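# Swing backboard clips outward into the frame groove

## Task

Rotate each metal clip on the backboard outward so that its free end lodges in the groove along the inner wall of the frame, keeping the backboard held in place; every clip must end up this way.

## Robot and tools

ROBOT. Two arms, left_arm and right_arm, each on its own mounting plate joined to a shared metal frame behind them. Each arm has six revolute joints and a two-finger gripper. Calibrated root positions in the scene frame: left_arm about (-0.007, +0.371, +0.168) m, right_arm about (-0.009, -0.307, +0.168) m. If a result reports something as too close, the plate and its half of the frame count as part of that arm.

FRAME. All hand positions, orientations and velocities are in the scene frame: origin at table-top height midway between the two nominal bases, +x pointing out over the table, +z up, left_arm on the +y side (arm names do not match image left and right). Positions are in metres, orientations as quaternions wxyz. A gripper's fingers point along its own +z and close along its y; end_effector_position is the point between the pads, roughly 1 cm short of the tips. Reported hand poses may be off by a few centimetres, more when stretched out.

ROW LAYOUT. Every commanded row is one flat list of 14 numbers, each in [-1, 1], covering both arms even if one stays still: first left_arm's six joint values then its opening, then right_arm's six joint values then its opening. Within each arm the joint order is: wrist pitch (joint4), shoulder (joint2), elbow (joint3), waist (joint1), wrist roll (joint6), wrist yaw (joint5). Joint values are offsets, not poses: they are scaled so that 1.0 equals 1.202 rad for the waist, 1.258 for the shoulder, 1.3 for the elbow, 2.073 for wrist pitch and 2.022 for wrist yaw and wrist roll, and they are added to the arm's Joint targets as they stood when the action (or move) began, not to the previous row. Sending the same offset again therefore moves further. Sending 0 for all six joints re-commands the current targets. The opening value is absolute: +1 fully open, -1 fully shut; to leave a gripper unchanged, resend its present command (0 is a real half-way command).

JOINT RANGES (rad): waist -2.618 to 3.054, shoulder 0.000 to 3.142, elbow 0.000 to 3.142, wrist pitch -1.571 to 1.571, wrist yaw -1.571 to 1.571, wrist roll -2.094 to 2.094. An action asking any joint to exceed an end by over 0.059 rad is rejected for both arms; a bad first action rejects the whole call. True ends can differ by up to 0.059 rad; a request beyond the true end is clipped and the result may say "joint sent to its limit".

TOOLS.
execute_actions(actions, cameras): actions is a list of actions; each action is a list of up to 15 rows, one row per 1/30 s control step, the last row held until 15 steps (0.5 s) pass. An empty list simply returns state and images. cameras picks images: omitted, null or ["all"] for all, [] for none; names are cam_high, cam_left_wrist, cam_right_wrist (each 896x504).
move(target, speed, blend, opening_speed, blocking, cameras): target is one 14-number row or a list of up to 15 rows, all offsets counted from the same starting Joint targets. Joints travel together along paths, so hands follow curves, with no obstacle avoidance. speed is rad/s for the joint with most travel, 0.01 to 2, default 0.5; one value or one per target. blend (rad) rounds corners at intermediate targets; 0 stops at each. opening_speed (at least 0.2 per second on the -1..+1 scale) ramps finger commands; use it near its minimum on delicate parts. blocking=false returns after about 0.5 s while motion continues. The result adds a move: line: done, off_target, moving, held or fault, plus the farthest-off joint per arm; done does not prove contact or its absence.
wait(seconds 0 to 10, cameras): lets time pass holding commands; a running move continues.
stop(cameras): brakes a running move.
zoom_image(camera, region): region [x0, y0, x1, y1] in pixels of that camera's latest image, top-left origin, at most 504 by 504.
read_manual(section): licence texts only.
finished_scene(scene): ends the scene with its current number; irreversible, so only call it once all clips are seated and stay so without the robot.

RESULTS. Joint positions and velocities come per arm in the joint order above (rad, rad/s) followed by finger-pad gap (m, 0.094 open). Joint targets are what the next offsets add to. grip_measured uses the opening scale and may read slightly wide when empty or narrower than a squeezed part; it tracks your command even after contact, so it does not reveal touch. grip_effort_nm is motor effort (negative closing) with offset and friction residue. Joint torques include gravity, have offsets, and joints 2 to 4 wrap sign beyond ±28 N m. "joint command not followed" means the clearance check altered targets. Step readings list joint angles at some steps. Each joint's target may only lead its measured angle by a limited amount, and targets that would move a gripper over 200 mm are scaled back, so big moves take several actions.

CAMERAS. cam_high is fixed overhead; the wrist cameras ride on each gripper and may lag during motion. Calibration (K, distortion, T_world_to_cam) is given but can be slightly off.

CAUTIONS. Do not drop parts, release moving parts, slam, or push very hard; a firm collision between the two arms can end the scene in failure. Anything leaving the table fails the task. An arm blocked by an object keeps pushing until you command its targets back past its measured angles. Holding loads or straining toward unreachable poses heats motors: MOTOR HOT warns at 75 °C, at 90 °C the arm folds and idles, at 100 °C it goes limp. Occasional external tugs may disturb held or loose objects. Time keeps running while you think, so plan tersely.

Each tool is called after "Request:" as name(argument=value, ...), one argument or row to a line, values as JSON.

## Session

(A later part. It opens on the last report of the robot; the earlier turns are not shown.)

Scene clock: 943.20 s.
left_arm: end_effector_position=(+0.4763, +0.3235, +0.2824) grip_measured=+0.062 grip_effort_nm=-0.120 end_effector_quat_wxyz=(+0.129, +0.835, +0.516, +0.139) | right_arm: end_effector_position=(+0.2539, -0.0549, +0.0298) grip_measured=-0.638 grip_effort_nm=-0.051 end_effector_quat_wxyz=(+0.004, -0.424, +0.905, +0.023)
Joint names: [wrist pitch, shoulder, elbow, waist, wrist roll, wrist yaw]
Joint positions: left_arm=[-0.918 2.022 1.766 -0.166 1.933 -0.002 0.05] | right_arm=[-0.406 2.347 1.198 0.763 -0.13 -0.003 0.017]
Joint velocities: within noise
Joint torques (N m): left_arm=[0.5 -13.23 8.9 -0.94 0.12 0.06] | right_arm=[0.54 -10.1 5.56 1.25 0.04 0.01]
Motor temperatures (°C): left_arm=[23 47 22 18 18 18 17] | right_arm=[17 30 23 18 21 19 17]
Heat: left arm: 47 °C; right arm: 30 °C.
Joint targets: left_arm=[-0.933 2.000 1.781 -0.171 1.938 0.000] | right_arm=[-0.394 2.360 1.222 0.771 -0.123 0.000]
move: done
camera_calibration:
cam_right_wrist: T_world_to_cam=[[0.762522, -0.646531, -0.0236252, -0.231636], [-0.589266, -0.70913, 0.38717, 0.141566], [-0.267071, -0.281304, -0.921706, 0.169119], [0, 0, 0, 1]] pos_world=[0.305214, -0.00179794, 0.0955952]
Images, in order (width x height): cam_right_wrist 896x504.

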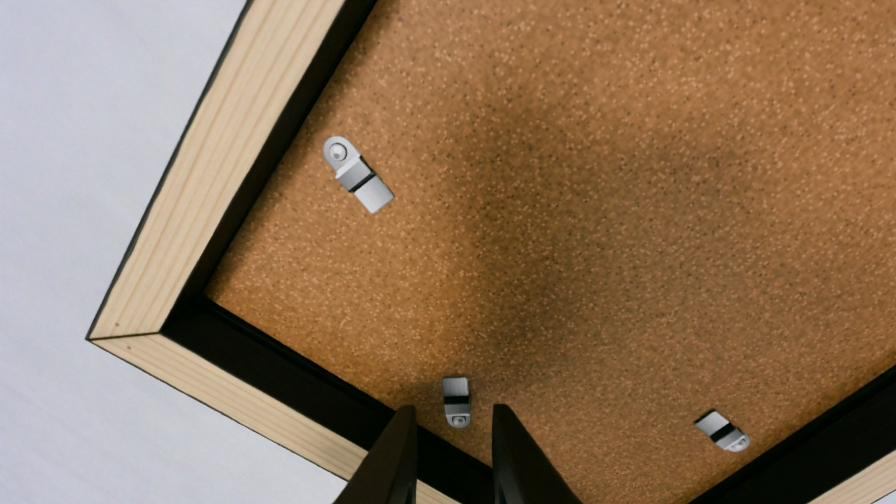

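Request:
move(
  target=[0,0,0,0,0,0,0.06,0.0227,0.0207,0,0,0,0,-0.638],
  cameras=["cam_right_wrist"],
)

Request:
zoom_image(
  camera="cam_right_wrist",
  region=[300, 280, 620, 504],
)

Scene clock: 952.27 s.
left_arm: end_effector_position=(+0.4763, +0.3235, +0.2824) grip_measured=+0.062 grip_effort_nm=-0.115 end_effector_quat_wxyz=(+0.129, +0.835, +0.516, +0.139) | right_arm: end_effector_position=(+0.2574, -0.0512, +0.0214) grip_measured=-0.638 grip_effort_nm=-0.046 end_effector_quat_wxyz=(+0.014, -0.423, +0.905, +0.027)
Joint names: [wrist pitch, shoulder, elbow, waist, wrist roll, wrist yaw]
Joint positions: left_arm=[-0.918 2.022 1.766 -0.166 1.933 -0.002 0.05] | right_arm=[-0.359 2.373 1.198 0.763 -0.13 -0.003 0.017]
Joint velocities: within noise
Joint torques (N m): left_arm=[0.53 -13.23 8.84 -0.96 0.09 0.03] | right_arm=[0.57 -10.17 5.49 1.33 0.03 -0.01]
Motor temperatures (°C): left_arm=[23 47 22 18 18 18 17] | right_arm=[17 30 23 18 21 19 17]
Heat: left arm: 47 °C; right arm: 30 °C.
Joint targets: left_arm=[-0.933 2.000 1.781 -0.171 1.938 0.000] | right_arm=[-0.347 2.386 1.222 0.771 -0.123 0.000]
move: done
camera_calibration:
cam_right_wrist: T_world_to_cam=[[0.762075, -0.647148, -0.0210164, -0.232092], [-0.596159, -0.713957, 0.367232, 0.151446], [-0.252658, -0.267329, -0.929892, 0.160546], [0, 0, 0, 1]] pos_world=[0.307721, 0.000846074, 0.0887966]
Images, in order (width x height): cam_right_wrist 896x504.

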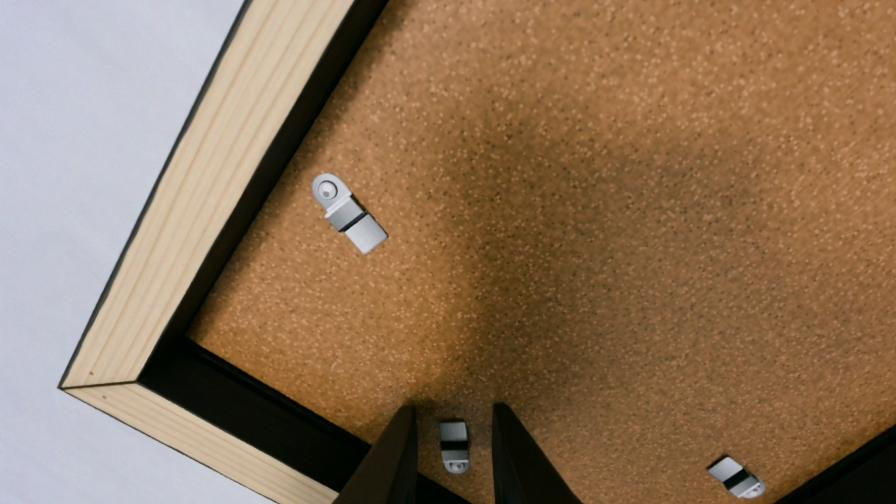

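Scaled by 1.575.

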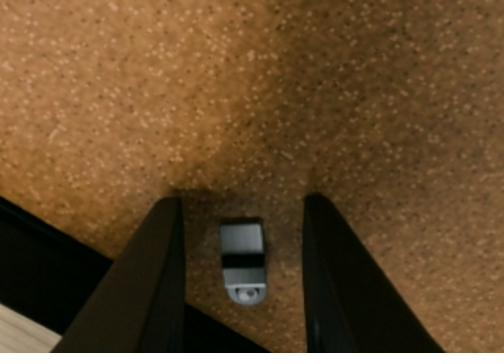

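Request:
move(
  target=[0,0,0,0,0,0,0.06,0,0,0,0,0,0,-0.9],
  opening_speed=0.3,
  cameras=["cam_right_wrist"],
)

Request:
zoom_image(
  camera="cam_right_wrist",
  region=[300, 280, 620, 504],
)

Scene clock: 962.53 s.
left_arm: end_effector_position=(+0.4763, +0.3235, +0.2824) grip_measured=+0.062 grip_effort_nm=-0.125 end_effector_quat_wxyz=(+0.129, +0.835, +0.516, +0.139) | right_arm: end_effector_position=(+0.2575, -0.0511, +0.0214) grip_measured=-0.897 grip_effort_nm=-0.232 end_effector_quat_wxyz=(+0.014, -0.423, +0.905, +0.027)
Joint names: [wrist pitch, shoulder, elbow, waist, wrist roll, wrist yaw]
Joint positions: left_arm=[-0.918 2.022 1.766 -0.166 1.933 -0.002 0.05] | right_arm=[-0.359 2.373 1.198 0.763 -0.129 -0.003 0.005]
Joint velocities: within noise
Joint torques (N m): left_arm=[0.48 -13.16 8.99 -0.88 0.1 0.04] | right_arm=[0.56 -10.14 5.49 1.28 0.03 0]
Motor temperatures (°C): left_arm=[23 47 22 18 18 18 17] | right_arm=[17 30 23 18 21 19 17]
Heat: left arm: 47 °C; right arm: 30 °C.
Joint targets: left_arm=[-0.933 2.000 1.781 -0.171 1.938 0.000] | right_arm=[-0.347 2.386 1.222 0.771 -0.123 0.000]
move: done
camera_calibration:
cam_right_wrist: T_world_to_cam=[[0.76182, -0.64745, -0.0209432, -0.232067], [-0.59665, -0.713902, 0.366541, 0.151761], [-0.252269, -0.266743, -0.930166, 0.160558], [0, 0, 0, 1]] pos_world=[0.307845, 0.00091884, 0.0888587]
Images, in order (width x height): cam_right_wrist 896x504.

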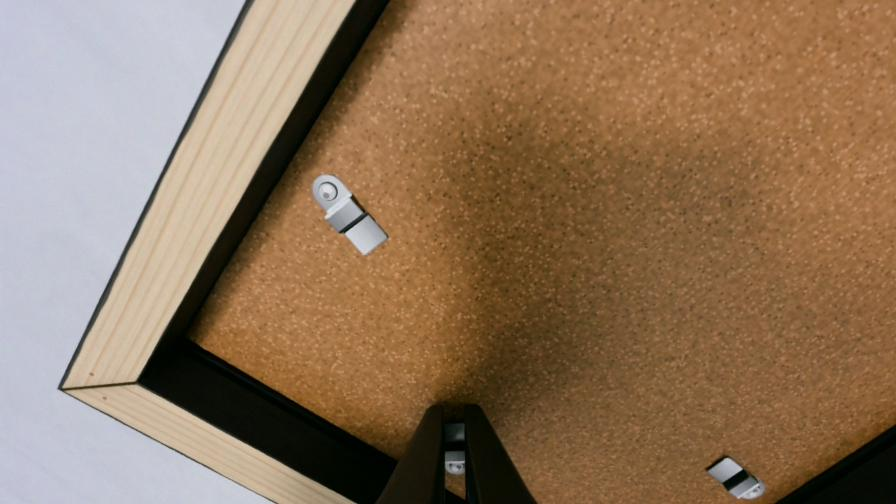

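Scaled by 1.575.

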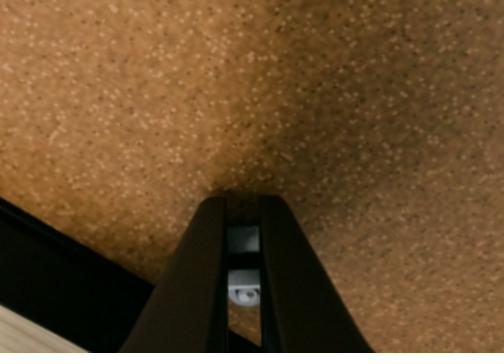

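Request:
move(
  target=[0,0,0,0,0,0,0.06,-0.0154,0,0,0.011,-0.3675,0,-0.9],
  speed=0.5,
  cameras=["cam_right_wrist"],
)

Request:
zoom_image(
  camera="cam_right_wrist",
  region=[300, 280, 620, 504],
)

Scene clock: 968.77 s.
left_arm: end_effector_position=(+0.4763, +0.3235, +0.2824) grip_measured=+0.062 grip_effort_nm=-0.129 end_effector_quat_wxyz=(+0.129, +0.835, +0.516, +0.139) | right_arm: end_effector_position=(+0.2527, -0.0493, +0.0215) grip_measured=-0.898 grip_effort_nm=-0.154 end_effector_quat_wxyz=(-0.019, +0.723, -0.691, -0.020)
Joint names: [wrist pitch, shoulder, elbow, waist, wrist roll, wrist yaw]
Joint positions: left_arm=[-0.918 2.022 1.766 -0.166 1.933 -0.002 0.05] | right_arm=[-0.368 2.373 1.198 0.775 -0.858 -0.003 0.005]
Joint velocities: within noise
Joint torques (N m): left_arm=[0.48 -13.33 8.98 -0.81 0.09 0.07] | right_arm=[0.32 -10.17 5.48 1.35 -0.1 0]
Motor temperatures (°C): left_arm=[23 47 22 18 18 18 17] | right_arm=[17 30 23 18 21 19 17]
Heat: left arm: 47 °C; right arm: 30 °C.
Joint targets: left_arm=[-0.933 2.000 1.781 -0.171 1.938 0.000] | right_arm=[-0.379 2.386 1.222 0.784 -0.866 0.000]
move: done
camera_calibration:
cam_right_wrist: T_world_to_cam=[[0.999251, 0.0359943, 0.014229, -0.254265], [0.0284491, -0.93231, 0.360538, -0.01846], [0.0262432, -0.359863, -0.932636, 0.0849951], [0, 0, 0, 1]] pos_world=[0.25237, 0.0225283, 0.089543]
Images, in order (width x height): cam_right_wrist 896x504.

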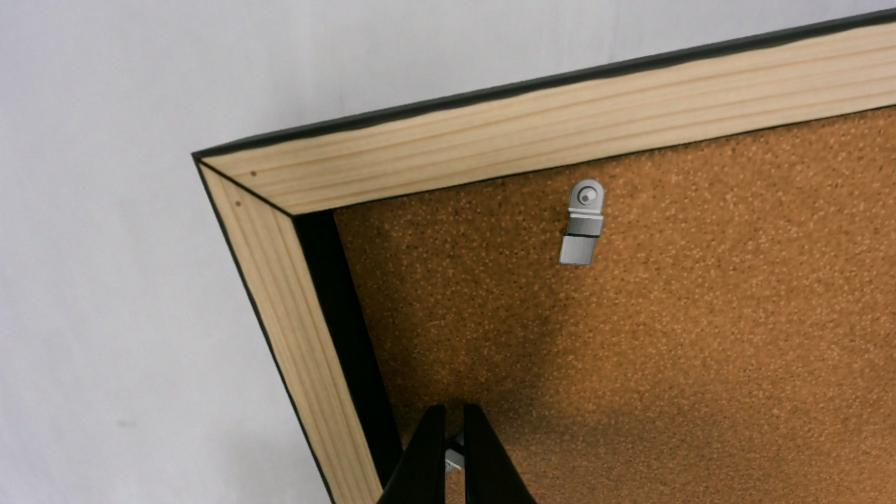

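Scaled by 1.575.

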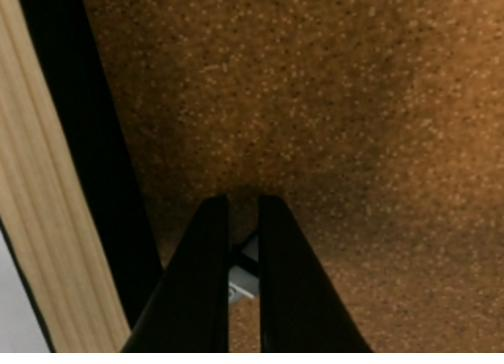

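Request:
move(
  target=[0,0,0,0,0,0,0.06,0,0,0,0,0,0,-0.638],
  cameras=["cam_right_wrist"],
)

Request:
zoom_image(
  camera="cam_right_wrist",
  region=[300, 280, 620, 504],
)

Scene clock: 975.27 s.
left_arm: end_effector_position=(+0.4763, +0.3235, +0.2824) grip_measured=+0.062 grip_effort_nm=-0.125 end_effector_quat_wxyz=(+0.129, +0.835, +0.516, +0.139) | right_arm: end_effector_position=(+0.2533, -0.0491, +0.0218) grip_measured=-0.640 grip_effort_nm=0.061 end_effector_quat_wxyz=(-0.019, +0.723, -0.690, -0.020)
Joint names: [wrist pitch, shoulder, elbow, waist, wrist roll, wrist yaw]
Joint positions: left_arm=[-0.918 2.022 1.766 -0.166 1.933 -0.002 0.05] | right_arm=[-0.369 2.373 1.2 0.775 -0.859 -0.001 0.017]
Joint velocities: within noise
Joint torques (N m): left_arm=[0.5 -13.16 9.01 -0.81 0.06 0.06] | right_arm=[0.34 -10.13 5.33 1.35 -0.09 -0.02]
Motor temperatures (°C): left_arm=[23 47 22 18 18 18 17] | right_arm=[17 30 23 18 21 19 17]
Heat: left arm: 47 °C; right arm: 30 °C.
Joint targets: left_arm=[-0.933 2.000 1.781 -0.171 1.938 0.000] | right_arm=[-0.379 2.386 1.222 0.784 -0.866 0.001]
move: done
camera_calibration:
cam_right_wrist: T_world_to_cam=[[0.999187, 0.0370609, 0.0158698, -0.254855], [0.0288358, -0.932071, 0.361127, -0.018502], [0.0281754, -0.360376, -0.932382, 0.0847918], [0, 0, 0, 1]] pos_world=[0.252792, 0.0227568, 0.0897844]
Images, in order (width x height): cam_right_wrist 896x504.

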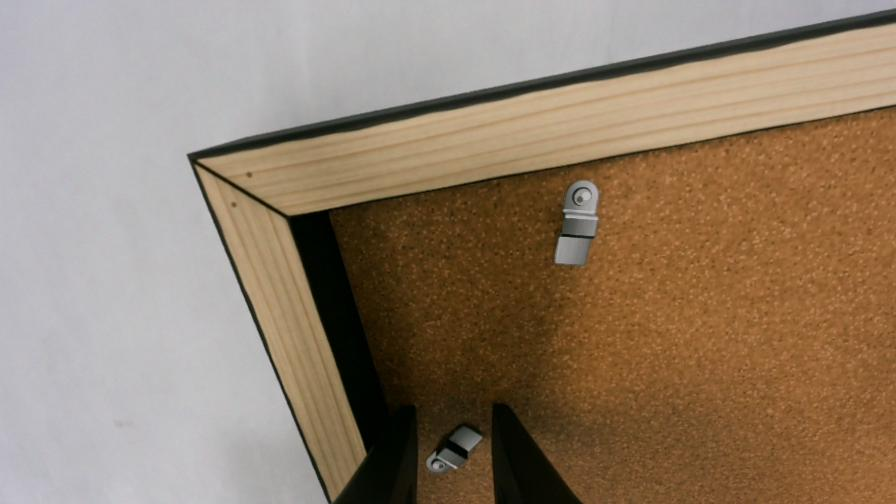

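Scaled by 1.575.

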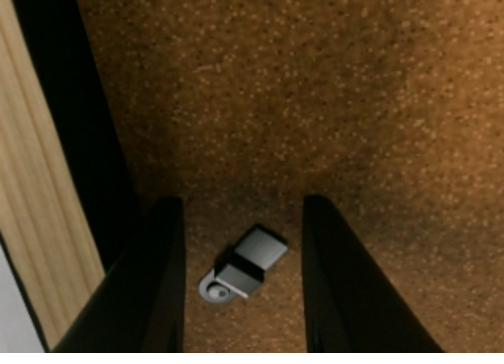

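Request:
move(
  target=[0,0,0,0,0,0,0.06,0.003,0.006,0,0,0,0,-0.638],
  cameras=["cam_right_wrist"],
)

Request:
zoom_image(
  camera="cam_right_wrist",
  region=[380, 380, 540, 492],
)

Scene clock: 983.77 s.
left_arm: end_effector_position=(+0.4763, +0.3235, +0.2824) grip_measured=+0.062 grip_effort_nm=-0.125 end_effector_quat_wxyz=(+0.129, +0.835, +0.516, +0.139) | right_arm: end_effector_position=(+0.2530, -0.0497, +0.0207) grip_measured=-0.640 grip_effort_nm=0.066 end_effector_quat_wxyz=(-0.018, +0.723, -0.690, -0.019)
Joint names: [wrist pitch, shoulder, elbow, waist, wrist roll, wrist yaw]
Joint positions: left_arm=[-0.918 2.022 1.766 -0.166 1.933 -0.002 0.05] | right_arm=[-0.368 2.376 1.2 0.775 -0.859 0 0.017]
Joint velocities: within noise
Joint torques (N m): left_arm=[0.48 -13.18 8.96 -0.83 0.08 0.04] | right_arm=[0.39 -9.72 5.33 1.35 -0.1 -0.03]
Motor temperatures (°C): left_arm=[23 47 22 18 18 18 17] | right_arm=[17 30 23 18 21 19 17]
Heat: left arm: 47 °C; right arm: 30 °C.
Joint targets: left_arm=[-0.933 2.000 1.781 -0.171 1.938 0.000] | right_arm=[-0.373 2.394 1.222 0.784 -0.866 0.001]
move: done
camera_calibration:
cam_right_wrist: T_world_to_cam=[[0.999199, 0.0371486, 0.0149072, -0.254457], [0.0291997, -0.931198, 0.363342, -0.0187107], [0.0273792, -0.362615, -0.931537, 0.0836848], [0, 0, 0, 1]] pos_world=[0.252508, 0.0223748, 0.0885471]
Images, in order (width x height): cam_right_wrist 896x504.

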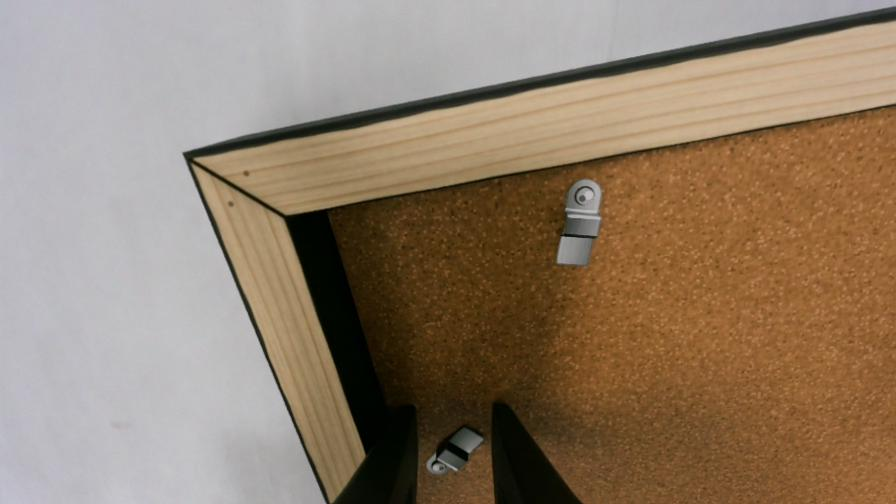

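Scaled by 3.150.

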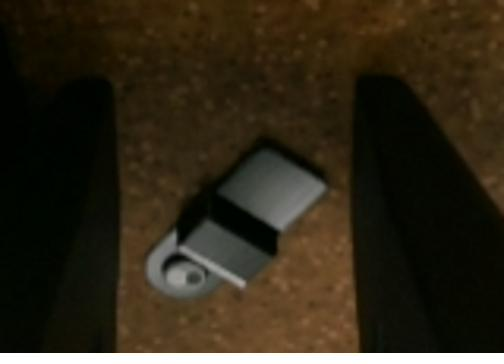

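Request:
move(
  target=[0,0,0,0,0,0,0.06,0.003,0.005,0,0,0,0,-0.638],
  cameras=[],
)

Scene clock: 987.07 s.
left_arm: end_effector_position=(+0.4763, +0.3235, +0.2824) grip_measured=+0.062 grip_effort_nm=-0.125 end_effector_quat_wxyz=(+0.129, +0.835, +0.516, +0.139) | right_arm: end_effector_position=(+0.2536, -0.0491, +0.0204) grip_measured=-0.640 grip_effort_nm=0.066 end_effector_quat_wxyz=(-0.018, +0.723, -0.690, -0.019)
Joint names: [wrist pitch, shoulder, elbow, waist, wrist roll, wrist yaw]
Joint positions: left_arm=[-0.918 2.022 1.766 -0.166 1.933 -0.002 0.05] | right_arm=[-0.367 2.378 1.203 0.775 -0.859 0 0.017]
Joint velocities: within noise
Joint torques (N m): left_arm=[0.51 -13.19 8.85 -0.72 0.08 0.03] | right_arm=[0.45 -9.39 5.15 1.37 -0.09 -0.05]
Motor temperatures (°C): left_arm=[23 47 22 18 18 18 17] | right_arm=[17 30 23 18 21 19 17]
Heat: left arm: 47 °C; right arm: 30 °C.
Joint targets: left_arm=[-0.933 2.000 1.781 -0.171 1.938 0.000] | right_arm=[-0.366 2.400 1.222 0.784 -0.866 0.001]
move: done
No camera images: "cameras" was empty.

Request:
move(
  target=[0,0,0,0,0,0,0.06,0,0,0,0,0,0,-0.8],
  opening_speed=0.3,
  cameras=["cam_right_wrist"],
)

Request:
zoom_image(
  camera="cam_right_wrist",
  region=[380, 380, 540, 492],
)

Scene clock: 994.80 s.
left_arm: end_effector_position=(+0.4763, +0.3235, +0.2824) grip_measured=+0.062 grip_effort_nm=-0.125 end_effector_quat_wxyz=(+0.129, +0.835, +0.516, +0.139) | right_arm: end_effector_position=(+0.2544, -0.0491, +0.0204) grip_measured=-0.798 grip_effort_nm=-0.168 end_effector_quat_wxyz=(-0.020, +0.723, -0.690, -0.017)
Joint names: [wrist pitch, shoulder, elbow, waist, wrist roll, wrist yaw]
Joint positions: left_arm=[-0.918 2.022 1.766 -0.166 1.933 -0.002 0.05] | right_arm=[-0.365 2.378 1.203 0.775 -0.859 0.003 0.01]
Joint velocities: within noise
Joint torques (N m): left_arm=[0.52 -13.19 8.9 -0.66 0.11 0.09] | right_arm=[0.43 -9.39 5.15 1.36 -0.11 -0.06]
Motor temperatures (°C): left_arm=[23 47 22 18 18 18 17] | right_arm=[17 30 23 18 21 19 17]
Heat: left arm: 47 °C; right arm: 30 °C.
Joint targets: left_arm=[-0.933 2.000 1.781 -0.171 1.938 0.000] | right_arm=[-0.366 2.400 1.222 0.784 -0.866 0.000]
move: done
camera_calibration:
cam_right_wrist: T_world_to_cam=[[0.999105, 0.0372551, 0.0200509, -0.255958], [0.0274323, -0.931242, 0.363367, -0.0177229], [0.0322095, -0.362492, -0.93143, 0.0823329], [0, 0, 0, 1]] pos_world=[0.253563, 0.0228765, 0.0882594]
Images, in order (width x height): cam_right_wrist 896x504.

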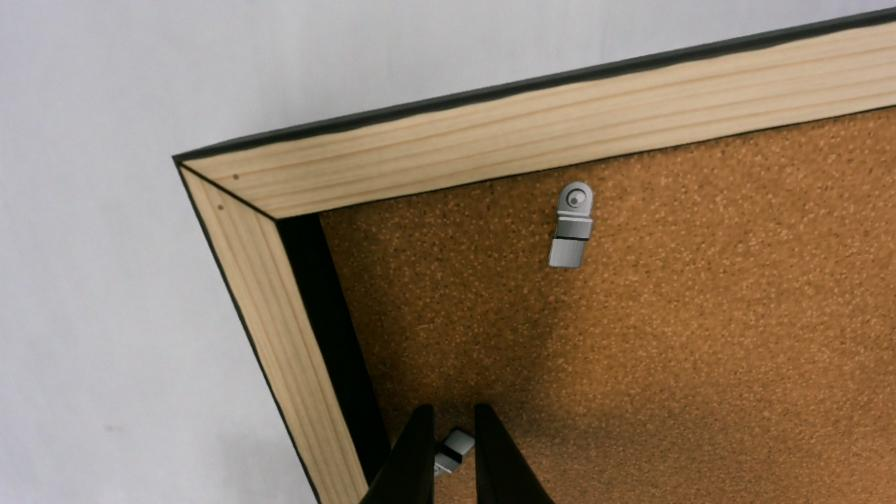

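Scaled by 3.150.

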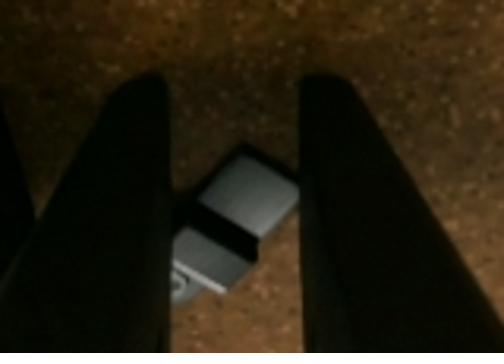

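Request:
move(
  target=[0,0,0,0,0,0,0.06,0,0,0,0,0,0,-0.87],
  opening_speed=0.3,
  cameras=["cam_right_wrist"],
)

Request:
zoom_image(
  camera="cam_right_wrist",
  region=[380, 380, 540, 492],
)

Scene clock: 1000.57 s.
left_arm: end_effector_position=(+0.4763, +0.3235, +0.2824) grip_measured=+0.062 grip_effort_nm=-0.129 end_effector_quat_wxyz=(+0.129, +0.835, +0.516, +0.139) | right_arm: end_effector_position=(+0.2541, -0.0480, +0.0209) grip_measured=-0.868 grip_effort_nm=-0.178 end_effector_quat_wxyz=(-0.020, +0.724, -0.689, -0.018)
Joint names: [wrist pitch, shoulder, elbow, waist, wrist roll, wrist yaw]
Joint positions: left_arm=[-0.918 2.022 1.766 -0.166 1.933 -0.002 0.05] | right_arm=[-0.367 2.378 1.205 0.778 -0.859 0.002 0.006]
Joint velocities: within noise
Joint torques (N m): left_arm=[0.49 -13.15 8.91 -0.79 0.1 0.05] | right_arm=[0.46 -9.4 4.98 1.1 -0.1 -0.06]
Motor temperatures (°C): left_arm=[23 47 23 18 18 18 17] | right_arm=[17 30 23 18 21 19 17]
Heat: left arm: 47 °C; right arm: 30 °C.
Joint targets: left_arm=[-0.933 2.000 1.781 -0.171 1.938 0.000] | right_arm=[-0.366 2.400 1.222 0.784 -0.866 0.000]
move: done
camera_calibration:
cam_right_wrist: T_world_to_cam=[[0.999024, 0.0395452, 0.0196603, -0.255622], [0.0297462, -0.931591, 0.362288, -0.01736], [0.0326421, -0.36135, -0.931859, 0.0831407], [0, 0, 0, 1]] pos_world=[0.253175, 0.0239791, 0.0887903]
Images, in order (width x height): cam_right_wrist 896x504.

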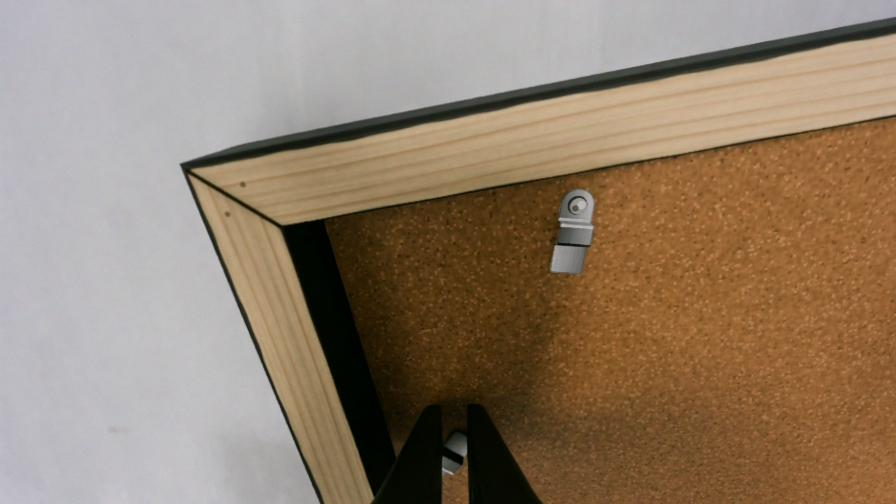

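Scaled by 3.150.

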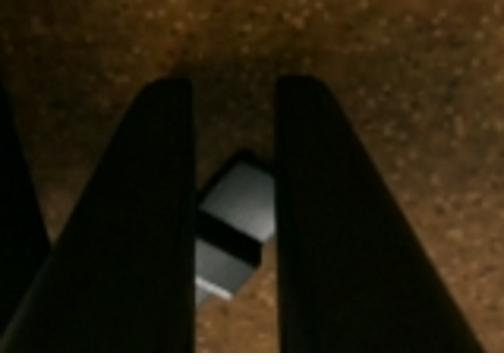

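Request:
move(
  target=[
    [0,0,0,0,0,0,0.06,0,0,0,0,0,0,-0.92],
    [0,0,0,0,0,0,0.06,0,0,0,0,0,0,-0.638],
  ],
  opening_speed=0.3,
  cameras=["cam_right_wrist"],
)

Request:
zoom_image(
  camera="cam_right_wrist",
  region=[380, 380, 540, 492],
)

Scene clock: 1006.93 s.
left_arm: end_effector_position=(+0.4763, +0.3235, +0.2824) grip_measured=+0.062 grip_effort_nm=-0.120 end_effector_quat_wxyz=(+0.129, +0.835, +0.516, +0.139) | right_arm: end_effector_position=(+0.2526, -0.0475, +0.0204) grip_measured=-0.640 grip_effort_nm=0.071 end_effector_quat_wxyz=(-0.018, +0.725, -0.688, -0.018)
Joint names: [wrist pitch, shoulder, elbow, waist, wrist roll, wrist yaw]
Joint positions: left_arm=[-0.918 2.022 1.766 -0.166 1.933 -0.002 0.05] | right_arm=[-0.369 2.379 1.205 0.781 -0.86 0.002 0.017]
Joint velocities: within noise
Joint torques (N m): left_arm=[0.47 -13.2 8.81 -0.84 0.06 0.04] | right_arm=[0.47 -9.51 4.93 0.8 -0.1 -0.05]
Motor temperatures (°C): left_arm=[23 48 23 18 18 18 17] | right_arm=[17 30 23 18 21 19 17]
Heat: left arm: 48 °C; right arm: 30 °C.
Joint targets: left_arm=[-0.933 2.000 1.781 -0.171 1.938 0.000] | right_arm=[-0.366 2.400 1.222 0.784 -0.866 0.001]
move: done
camera_calibration:
cam_right_wrist: T_world_to_cam=[[0.998904, 0.0435192, 0.0172551, -0.253858], [0.0342682, -0.930828, 0.363846, -0.0178699], [0.0318958, -0.362856, -0.931299, 0.0829912], [0, 0, 0, 1]] pos_world=[0.251545, 0.0245277, 0.0881719]
Images, in order (width x height): cam_right_wrist 896x504.

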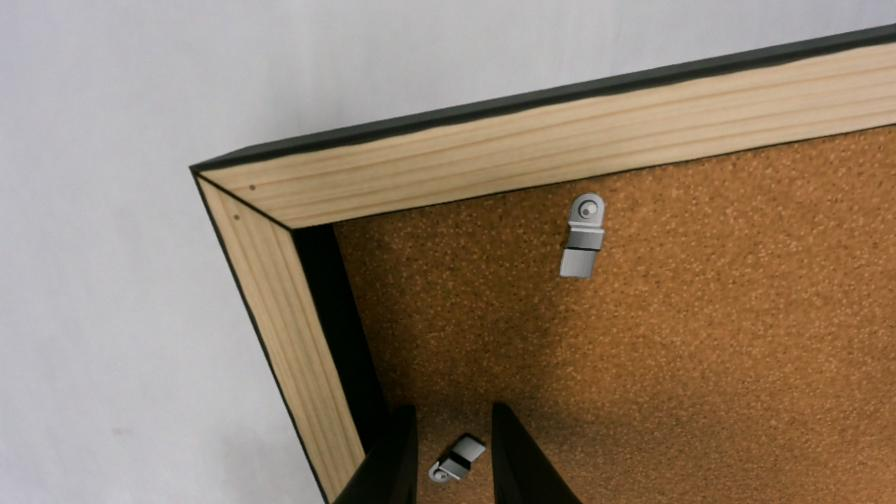

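Scaled by 3.150.

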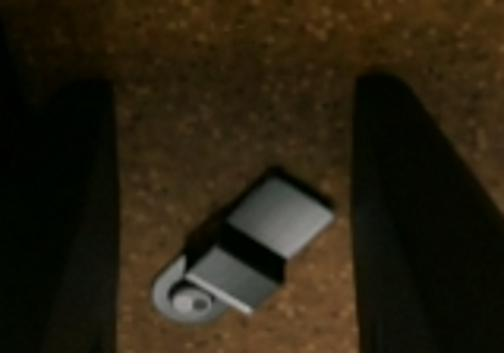

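Request:
move(
  target=[
    [0,0,0,0,0,0,0.06,-0.013,-0.0715,0,0,0,0,-0.638],
    [0,0,0,0,0,0,0.06,-0.013,-0.0715,0,-0.0137,0.375,0,-0.68],
  ],
  cameras=["cam_right_wrist"],
)

Request:
zoom_image(
  camera="cam_right_wrist",
  region=[380, 380, 540, 492],
)

Scene clock: 1028.60 s.
left_arm: end_effector_position=(+0.4763, +0.3235, +0.2824) grip_measured=+0.062 grip_effort_nm=-0.125 end_effector_quat_wxyz=(+0.129, +0.835, +0.516, +0.139) | right_arm: end_effector_position=(+0.2588, -0.0455, +0.0338) grip_measured=-0.678 grip_effort_nm=-0.149 end_effector_quat_wxyz=(+0.021, -0.422, +0.906, +0.027)
Joint names: [wrist pitch, shoulder, elbow, waist, wrist roll, wrist yaw]
Joint positions: left_arm=[-0.918 2.022 1.766 -0.166 1.933 -0.002 0.05] | right_arm=[-0.386 2.34 1.205 0.775 -0.115 0.002 0.015]
Joint velocities: within noise
Joint torques (N m): left_arm=[0.48 -13.22 8.95 -0.81 0.1 0.04] | right_arm=[0.4 -14.31 5.08 -0.14 0.04 -0.05]
Motor temperatures (°C): left_arm=[23 48 23 18 18 18 17] | right_arm=[17 29 23 18 21 19 17]
Heat: left arm: 48 °C; right arm: 29 °C.
Joint targets: left_arm=[-0.933 2.000 1.781 -0.171 1.938 0.000] | right_arm=[-0.393 2.310 1.222 0.768 -0.108 0.000]
move: done
camera_calibration:
cam_right_wrist: T_world_to_cam=[[0.760098, -0.649619, -0.0156894, -0.22897], [-0.602933, -0.714065, 0.355786, 0.153948], [-0.242328, -0.260972, -0.934436, 0.171737], [0, 0, 0, 1]] pos_world=[0.308476, 0.00600413, 0.102112]
Images, in order (width x height): cam_right_wrist 896x504.

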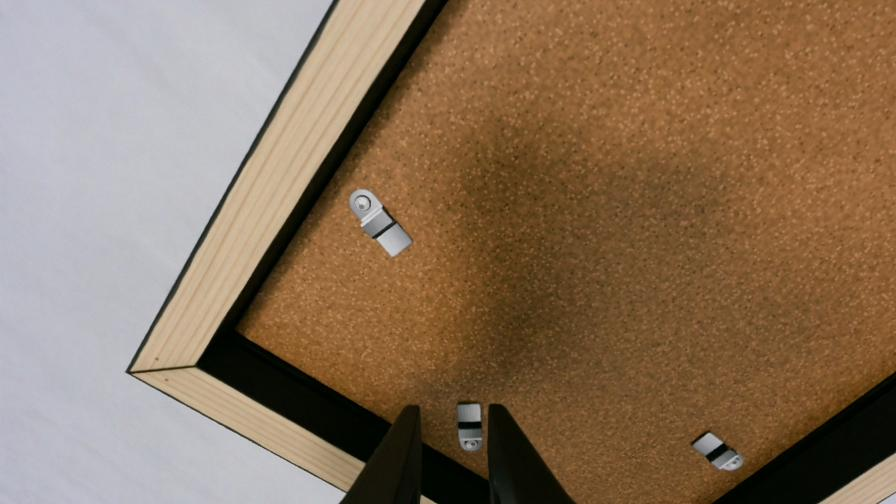

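Scaled by 3.150.

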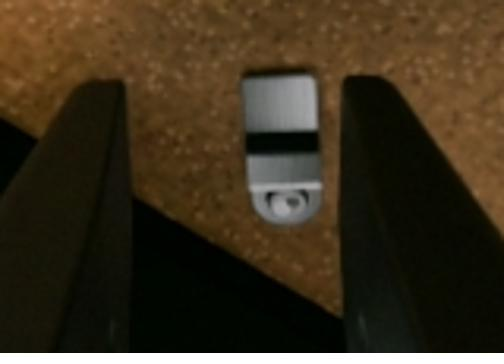

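Request:
move(
  target=[0,0,0,0,0,0,0.06,0.0297,0.0668,0,-0.0075,-0.0114,0,-0.68],
  cameras=["cam_right_wrist"],
)

Request:
zoom_image(
  camera="cam_right_wrist",
  region=[380, 380, 540, 492],
)

Scene clock: 1037.07 s.
left_arm: end_effector_position=(+0.4763, +0.3235, +0.2824) grip_measured=+0.062 grip_effort_nm=-0.110 end_effector_quat_wxyz=(+0.129, +0.835, +0.516, +0.139) | right_arm: end_effector_position=(+0.2617, -0.0470, +0.0209) grip_measured=-0.678 grip_effort_nm=-0.154 end_effector_quat_wxyz=(+0.023, -0.421, +0.906, +0.027)
Joint names: [wrist pitch, shoulder, elbow, waist, wrist roll, wrist yaw]
Joint positions: left_arm=[-0.918 2.022 1.766 -0.166 1.933 -0.002 0.05] | right_arm=[-0.344 2.379 1.207 0.766 -0.123 0.002 0.015]
Joint velocities: within noise
Joint torques (N m): left_arm=[0.49 -13.2 8.91 -0.9 0.08 0.05] | right_arm=[0.6 -10.09 4.85 -0.08 -0.11 -0.05]
Motor temperatures (°C): left_arm=[23 48 23 18 18 18 17] | right_arm=[17 29 23 18 21 19 17]
Heat: left arm: 48 °C; right arm: 29 °C.
Joint targets: left_arm=[-0.933 2.000 1.781 -0.171 1.938 0.000] | right_arm=[-0.332 2.394 1.222 0.759 -0.131 0.000]
move: done
camera_calibration:
cam_right_wrist: T_world_to_cam=[[0.759283, -0.650593, -0.0147655, -0.232185], [-0.605158, -0.714237, 0.351638, 0.159878], [-0.239319, -0.258057, -0.93602, 0.159347], [0, 0, 0, 1]] pos_world=[0.311181, 0.00425361, 0.0895044]
Images, in order (width x height): cam_right_wrist 896x504.

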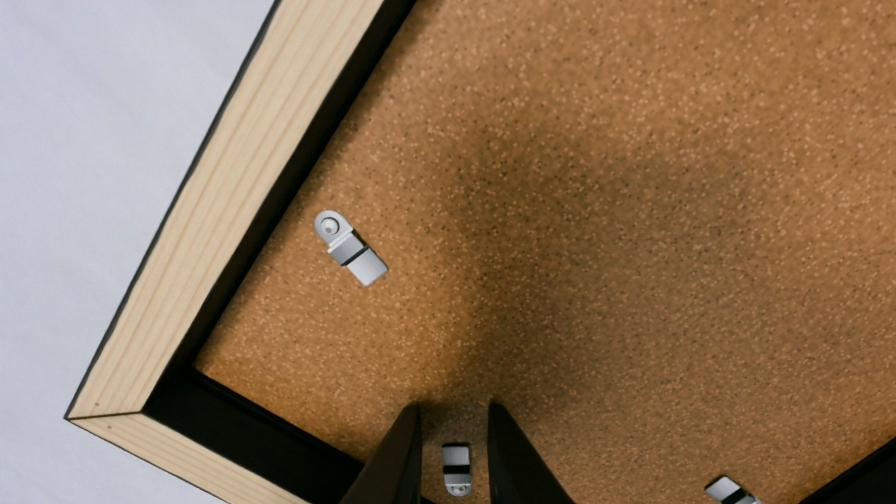

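Scaled by 3.150.

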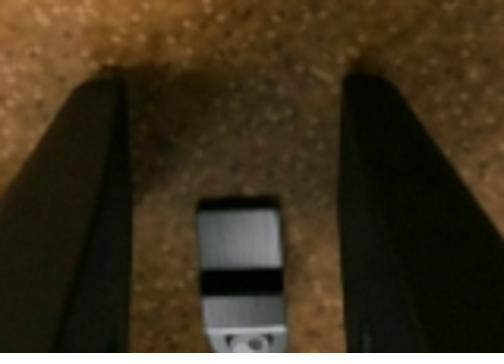

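Request:
move(
  target=[
    [0,0,0,0,0,0,0.06,0.001,0.004,0,0,0,0,-0.68],
    [0,0,0,0,0,0,0.06,0.001,0.004,0,0,0,0,-0.96],
  ],
  opening_speed=0.3,
  cameras=["cam_right_wrist"],
)

Request:
zoom_image(
  camera="cam_right_wrist",
  region=[380, 380, 540, 504],
)

Scene clock: 1044.83 s.
left_arm: end_effector_position=(+0.4763, +0.3235, +0.2824) grip_measured=+0.062 grip_effort_nm=-0.134 end_effector_quat_wxyz=(+0.129, +0.835, +0.516, +0.139) | right_arm: end_effector_position=(+0.2630, -0.0466, +0.0208) grip_measured=-0.958 grip_effort_nm=-0.164 end_effector_quat_wxyz=(+0.025, -0.421, +0.906, +0.028)
Joint names: [wrist pitch, shoulder, elbow, waist, wrist roll, wrist yaw]
Joint positions: left_arm=[-0.918 2.022 1.766 -0.166 1.933 -0.002 0.05] | right_arm=[-0.339 2.379 1.207 0.764 -0.124 0.002 0.002]
Joint velocities: within noise
Joint torques (N m): left_arm=[0.5 -13.19 8.91 -0.69 0.1 0.03] | right_arm=[0.58 -9.74 4.81 0.06 -0.11 -0.06]
Motor temperatures (°C): left_arm=[23 48 23 18 18 18 17] | right_arm=[17 29 23 18 21 19 17]
Heat: left arm: 48 °C; right arm: 29 °C.
Joint targets: left_arm=[-0.933 2.000 1.781 -0.171 1.938 0.000] | right_arm=[-0.330 2.399 1.222 0.759 -0.131 0.000]
move: done
camera_calibration:
cam_right_wrist: T_world_to_cam=[[0.758698, -0.651297, -0.013789, -0.232859], [-0.607221, -0.714703, 0.347105, 0.161588], [-0.235923, -0.254975, -0.937725, 0.158972], [0, 0, 0, 1]] pos_world=[0.312295, 0.00436107, 0.0897735]
Images, in order (width x height): cam_right_wrist 896x504.

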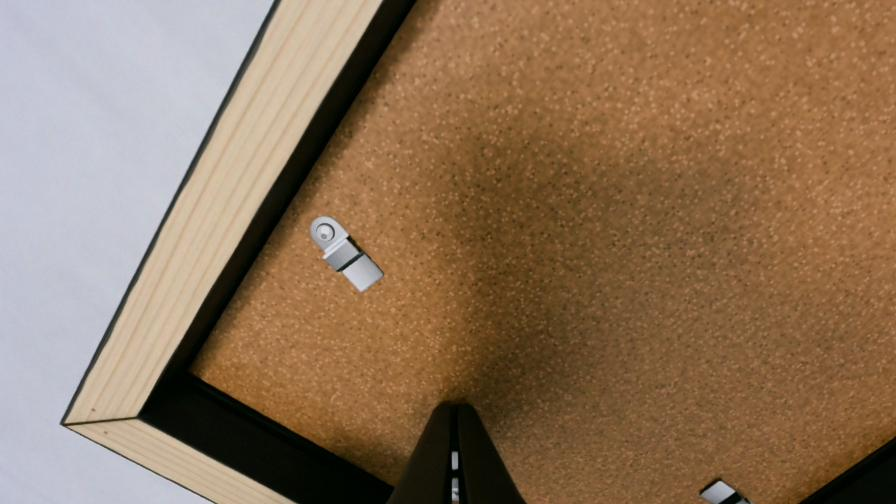

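Scaled by 3.150.

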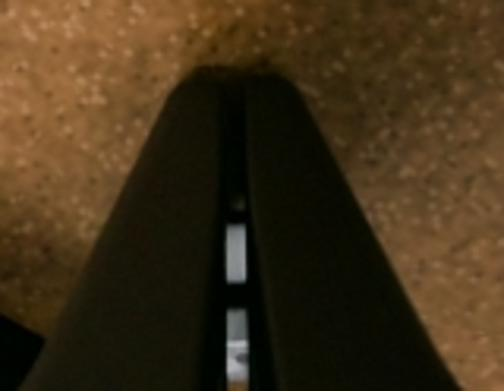

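Request:
move(
  target=[
    [0,0,0,0,0,0,0.06,0,0,0,0,0,0,-0.68],
    [0,0,0,0,0,0,0.06,0,-0.0707,0,0,0,0,-0.68],
    [0,0,0,0,0,0,0.06,-0.0714,-0.0707,0.0577,-0.004,0,0.0173,-0.68],
  ],
  cameras=["cam_right_wrist"],
)

Request:
zoom_image(
  camera="cam_right_wrist",
  region=[380, 380, 540, 492],
)

Scene clock: 1071.77 s.
left_arm: end_effector_position=(+0.4763, +0.3235, +0.2824) grip_measured=+0.062 grip_effort_nm=-0.120 end_effector_quat_wxyz=(+0.129, +0.835, +0.516, +0.139) | right_arm: end_effector_position=(+0.2713, -0.0458, +0.0435) grip_measured=-0.682 grip_effort_nm=0.066 end_effector_quat_wxyz=(+0.016, -0.421, +0.907, +0.013)
Joint names: [wrist pitch, shoulder, elbow, waist, wrist roll, wrist yaw]
Joint positions: left_arm=[-0.918 2.022 1.766 -0.166 1.933 -0.002 0.05] | right_arm=[-0.469 2.344 1.275 0.764 -0.124 0.025 0.015]
Joint velocities: within noise
Joint torques (N m): left_arm=[0.48 -13.14 8.94 -0.88 0.11 0.05] | right_arm=[0.36 -14.89 5.68 -0.39 -0.1 0.1]
Motor temperatures (°C): left_arm=[23 48 23 18 18 18 17] | right_arm=[17 29 23 18 21 19 17]
Heat: left arm: 48 °C; right arm: 29 °C.
Joint targets: left_arm=[-0.933 2.000 1.781 -0.171 1.938 0.000] | right_arm=[-0.478 2.310 1.297 0.754 -0.131 0.035]
move: done
camera_calibration:
cam_right_wrist: T_world_to_cam=[[0.758605, -0.651525, 0.00583674, -0.239092], [-0.605733, -0.701931, 0.374674, 0.158307], [-0.240012, -0.287765, -0.927138, 0.181608], [0, 0, 0, 1]] pos_world=[0.320856, 0.00760669, 0.110457]
Images, in order (width x height): cam_right_wrist 896x504.

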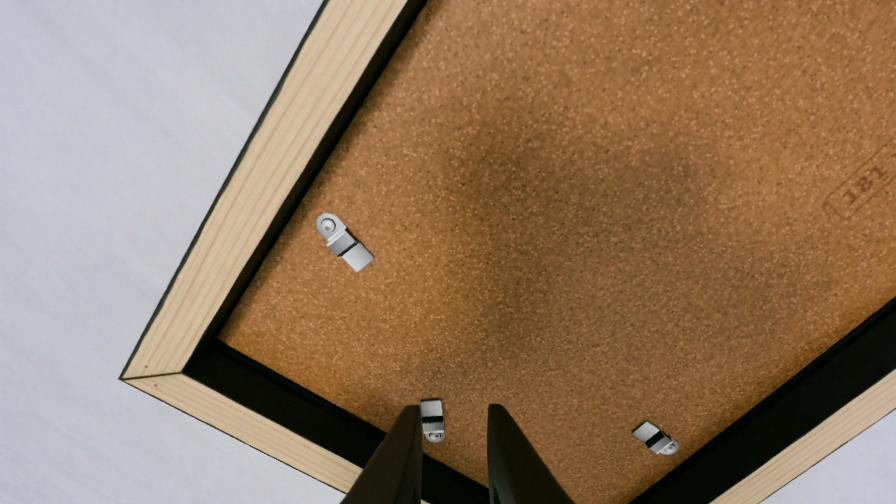

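Scaled by 3.150.

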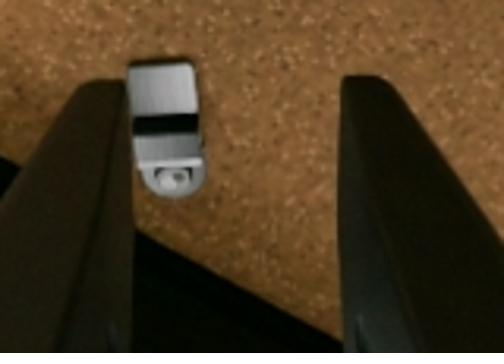

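Request:
move(
  target=[0,0,0,0,0,0,0.06,0.0188,0.0676,0,0.0283,0.0134,0,-0.68],
  cameras=["cam_right_wrist"],
)

Request:
zoom_image(
  camera="cam_right_wrist",
  region=[380, 380, 540, 492],
)

Scene clock: 1083.63 s.
left_arm: end_effector_position=(+0.4763, +0.3235, +0.2824) grip_measured=+0.062 grip_effort_nm=-0.134 end_effector_quat_wxyz=(+0.129, +0.835, +0.516, +0.139) | right_arm: end_effector_position=(+0.2622, -0.0448, +0.0288) grip_measured=-0.682 grip_effort_nm=0.061 end_effector_quat_wxyz=(+0.005, -0.424, +0.906, +0.008)
Joint names: [wrist pitch, shoulder, elbow, waist, wrist roll, wrist yaw]
Joint positions: left_arm=[-0.918 2.022 1.766 -0.166 1.933 -0.002 0.05] | right_arm=[-0.451 2.386 1.275 0.782 -0.111 0.027 0.015]
Joint velocities: within noise
Joint torques (N m): left_arm=[0.49 -13.19 9.02 -0.79 0.07 0.06] | right_arm=[0.53 -10.92 5.5 1.14 0.04 0.07]
Motor temperatures (°C): left_arm=[23 48 23 18 18 18 17] | right_arm=[17 33 24 18 21 19 17]
Heat: left arm: 48 °C; right arm: 33 °C.
Joint targets: left_arm=[-0.933 2.000 1.781 -0.171 1.938 0.000] | right_arm=[-0.439 2.395 1.297 0.788 -0.103 0.036]
move: done
camera_calibration:
cam_right_wrist: T_world_to_cam=[[0.76223, -0.647287, 0.00500048, -0.232248], [-0.595874, -0.698627, 0.396048, 0.155998], [-0.252864, -0.30486, -0.918216, 0.16837], [0, 0, 0, 1]] pos_world=[0.312555, 0.00998244, 0.0939783]
Images, in order (width x height): cam_right_wrist 896x504.

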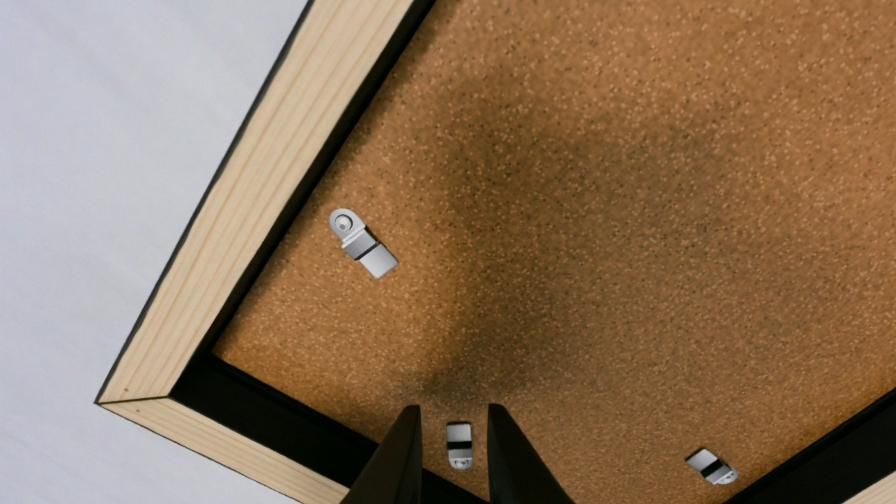

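Scaled by 3.150.

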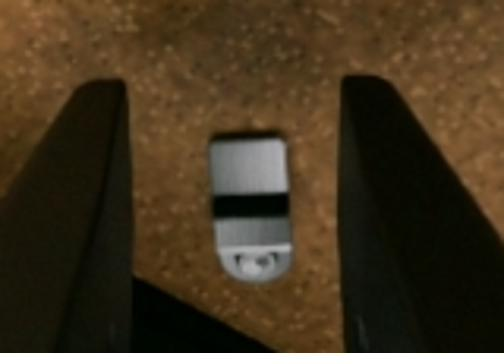

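Request:
move(
  target=[0,0,0,0,0,0,0.06,0.005,0.024,0,0,0,0,-0.68],
  cameras=["cam_right_wrist"],
)

Request:
zoom_image(
  camera="cam_right_wrist",
  region=[380, 380, 540, 492],
)

Scene clock: 1090.87 s.
left_arm: end_effector_position=(+0.4763, +0.3235, +0.2824) grip_measured=+0.062 grip_effort_nm=-0.115 end_effector_quat_wxyz=(+0.129, +0.835, +0.516, +0.139) | right_arm: end_effector_position=(+0.2601, -0.0464, +0.0208) grip_measured=-0.682 grip_effort_nm=0.066 end_effector_quat_wxyz=(+0.000, -0.424, +0.906, +0.007)
Joint names: [wrist pitch, shoulder, elbow, waist, wrist roll, wrist yaw]
Joint positions: left_arm=[-0.918 2.022 1.766 -0.166 1.933 -0.002 0.05] | right_arm=[-0.439 2.409 1.277 0.782 -0.111 0.027 0.015]
Joint velocities: within noise
Joint torques (N m): left_arm=[0.51 -13.07 8.91 -0.85 0.1 0.06] | right_arm=[0.5 -10.36 5.37 1.16 0.03 0.06]
Motor temperatures (°C): left_arm=[23 49 23 18 18 18 17] | right_arm=[17 31 24 18 21 19 17]
Heat: left arm: 49 °C; right arm: 31 °C.
Joint targets: left_arm=[-0.933 2.000 1.781 -0.171 1.938 0.000] | right_arm=[-0.428 2.425 1.297 0.788 -0.104 0.035]
move: done
camera_calibration:
cam_right_wrist: T_world_to_cam=[[0.762279, -0.647236, 0.0039483, -0.231618], [-0.592878, -0.695786, 0.405435, 0.156005], [-0.259665, -0.311395, -0.914116, 0.16138], [0, 0, 0, 1]] pos_world=[0.310954, 0.00888712, 0.0851842]
Images, in order (width x height): cam_right_wrist 896x504.

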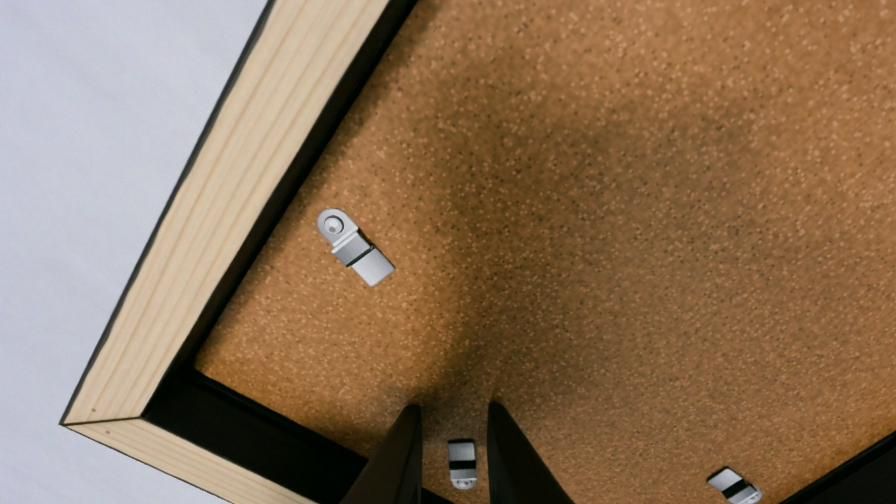

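Scaled by 3.150.

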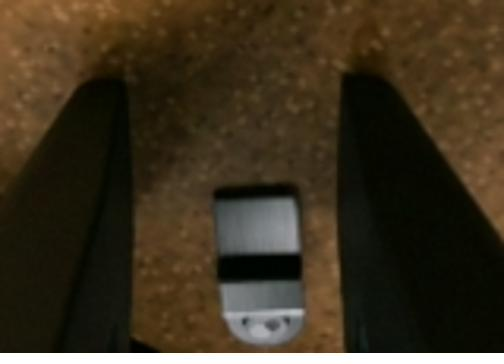

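Request:
move(
  target=[0,0,0,0,0,0,0.06,0.002,0.005,0,-0.014,0,0,-0.68],
  cameras=["cam_right_wrist"],
)

Request:
zoom_image(
  camera="cam_right_wrist",
  region=[380, 380, 540, 492],
)

Scene clock: 1094.80 s.
left_arm: end_effector_position=(+0.4763, +0.3235, +0.2824) grip_measured=+0.062 grip_effort_nm=-0.120 end_effector_quat_wxyz=(+0.129, +0.835, +0.516, +0.139) | right_arm: end_effector_position=(+0.2600, -0.0465, +0.0205) grip_measured=-0.682 grip_effort_nm=0.061 end_effector_quat_wxyz=(+0.000, -0.424, +0.906, +0.007)
Joint names: [wrist pitch, shoulder, elbow, waist, wrist roll, wrist yaw]
Joint positions: left_arm=[-0.918 2.022 1.766 -0.166 1.933 -0.002 0.05] | right_arm=[-0.439 2.41 1.277 0.782 -0.11 0.027 0.015]
Joint velocities: within noise
Joint torques (N m): left_arm=[0.51 -13.24 8.88 -0.87 0.09 0.07] | right_arm=[0.54 -9.8 5.34 -0.44 0.05 0.06]
Motor temperatures (°C): left_arm=[23 49 23 18 18 18 17] | right_arm=[17 31 24 18 21 19 17]
Heat: left arm: 49 °C; right arm: 31 °C.
Joint targets: left_arm=[-0.933 2.000 1.781 -0.171 1.938 0.000] | right_arm=[-0.424 2.432 1.297 0.771 -0.103 0.035]
move: done
camera_calibration:
cam_right_wrist: T_world_to_cam=[[0.762054, -0.647502, 0.0038685, -0.231538], [-0.592897, -0.695363, 0.406132, 0.155941], [-0.260281, -0.311788, -0.913806, 0.161186], [0, 0, 0, 1]] pos_world=[0.310855, 0.00877043, 0.0848556]
Images, in order (width x height): cam_right_wrist 896x504.

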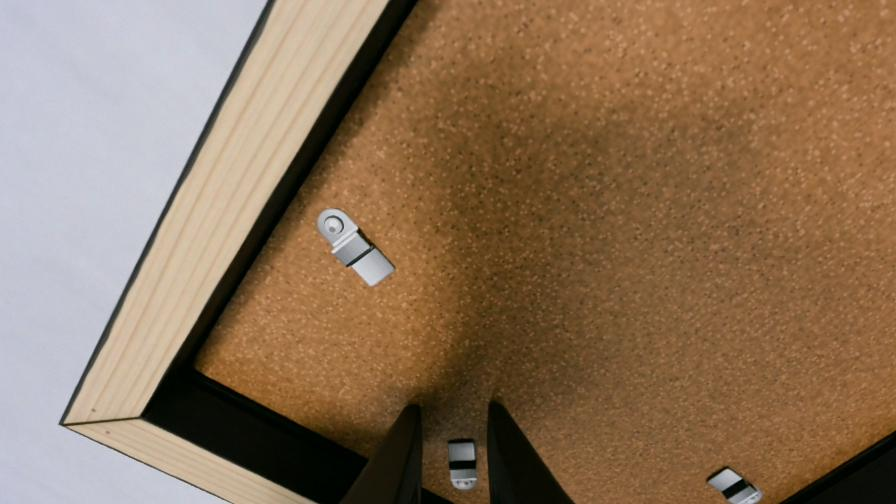

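Scaled by 3.150.

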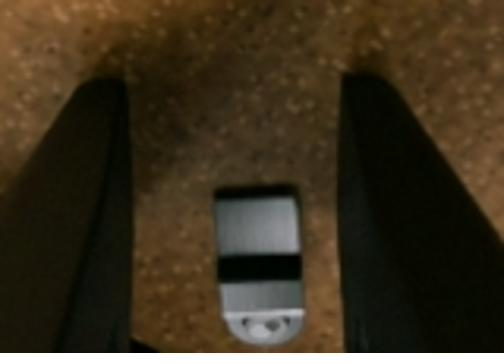

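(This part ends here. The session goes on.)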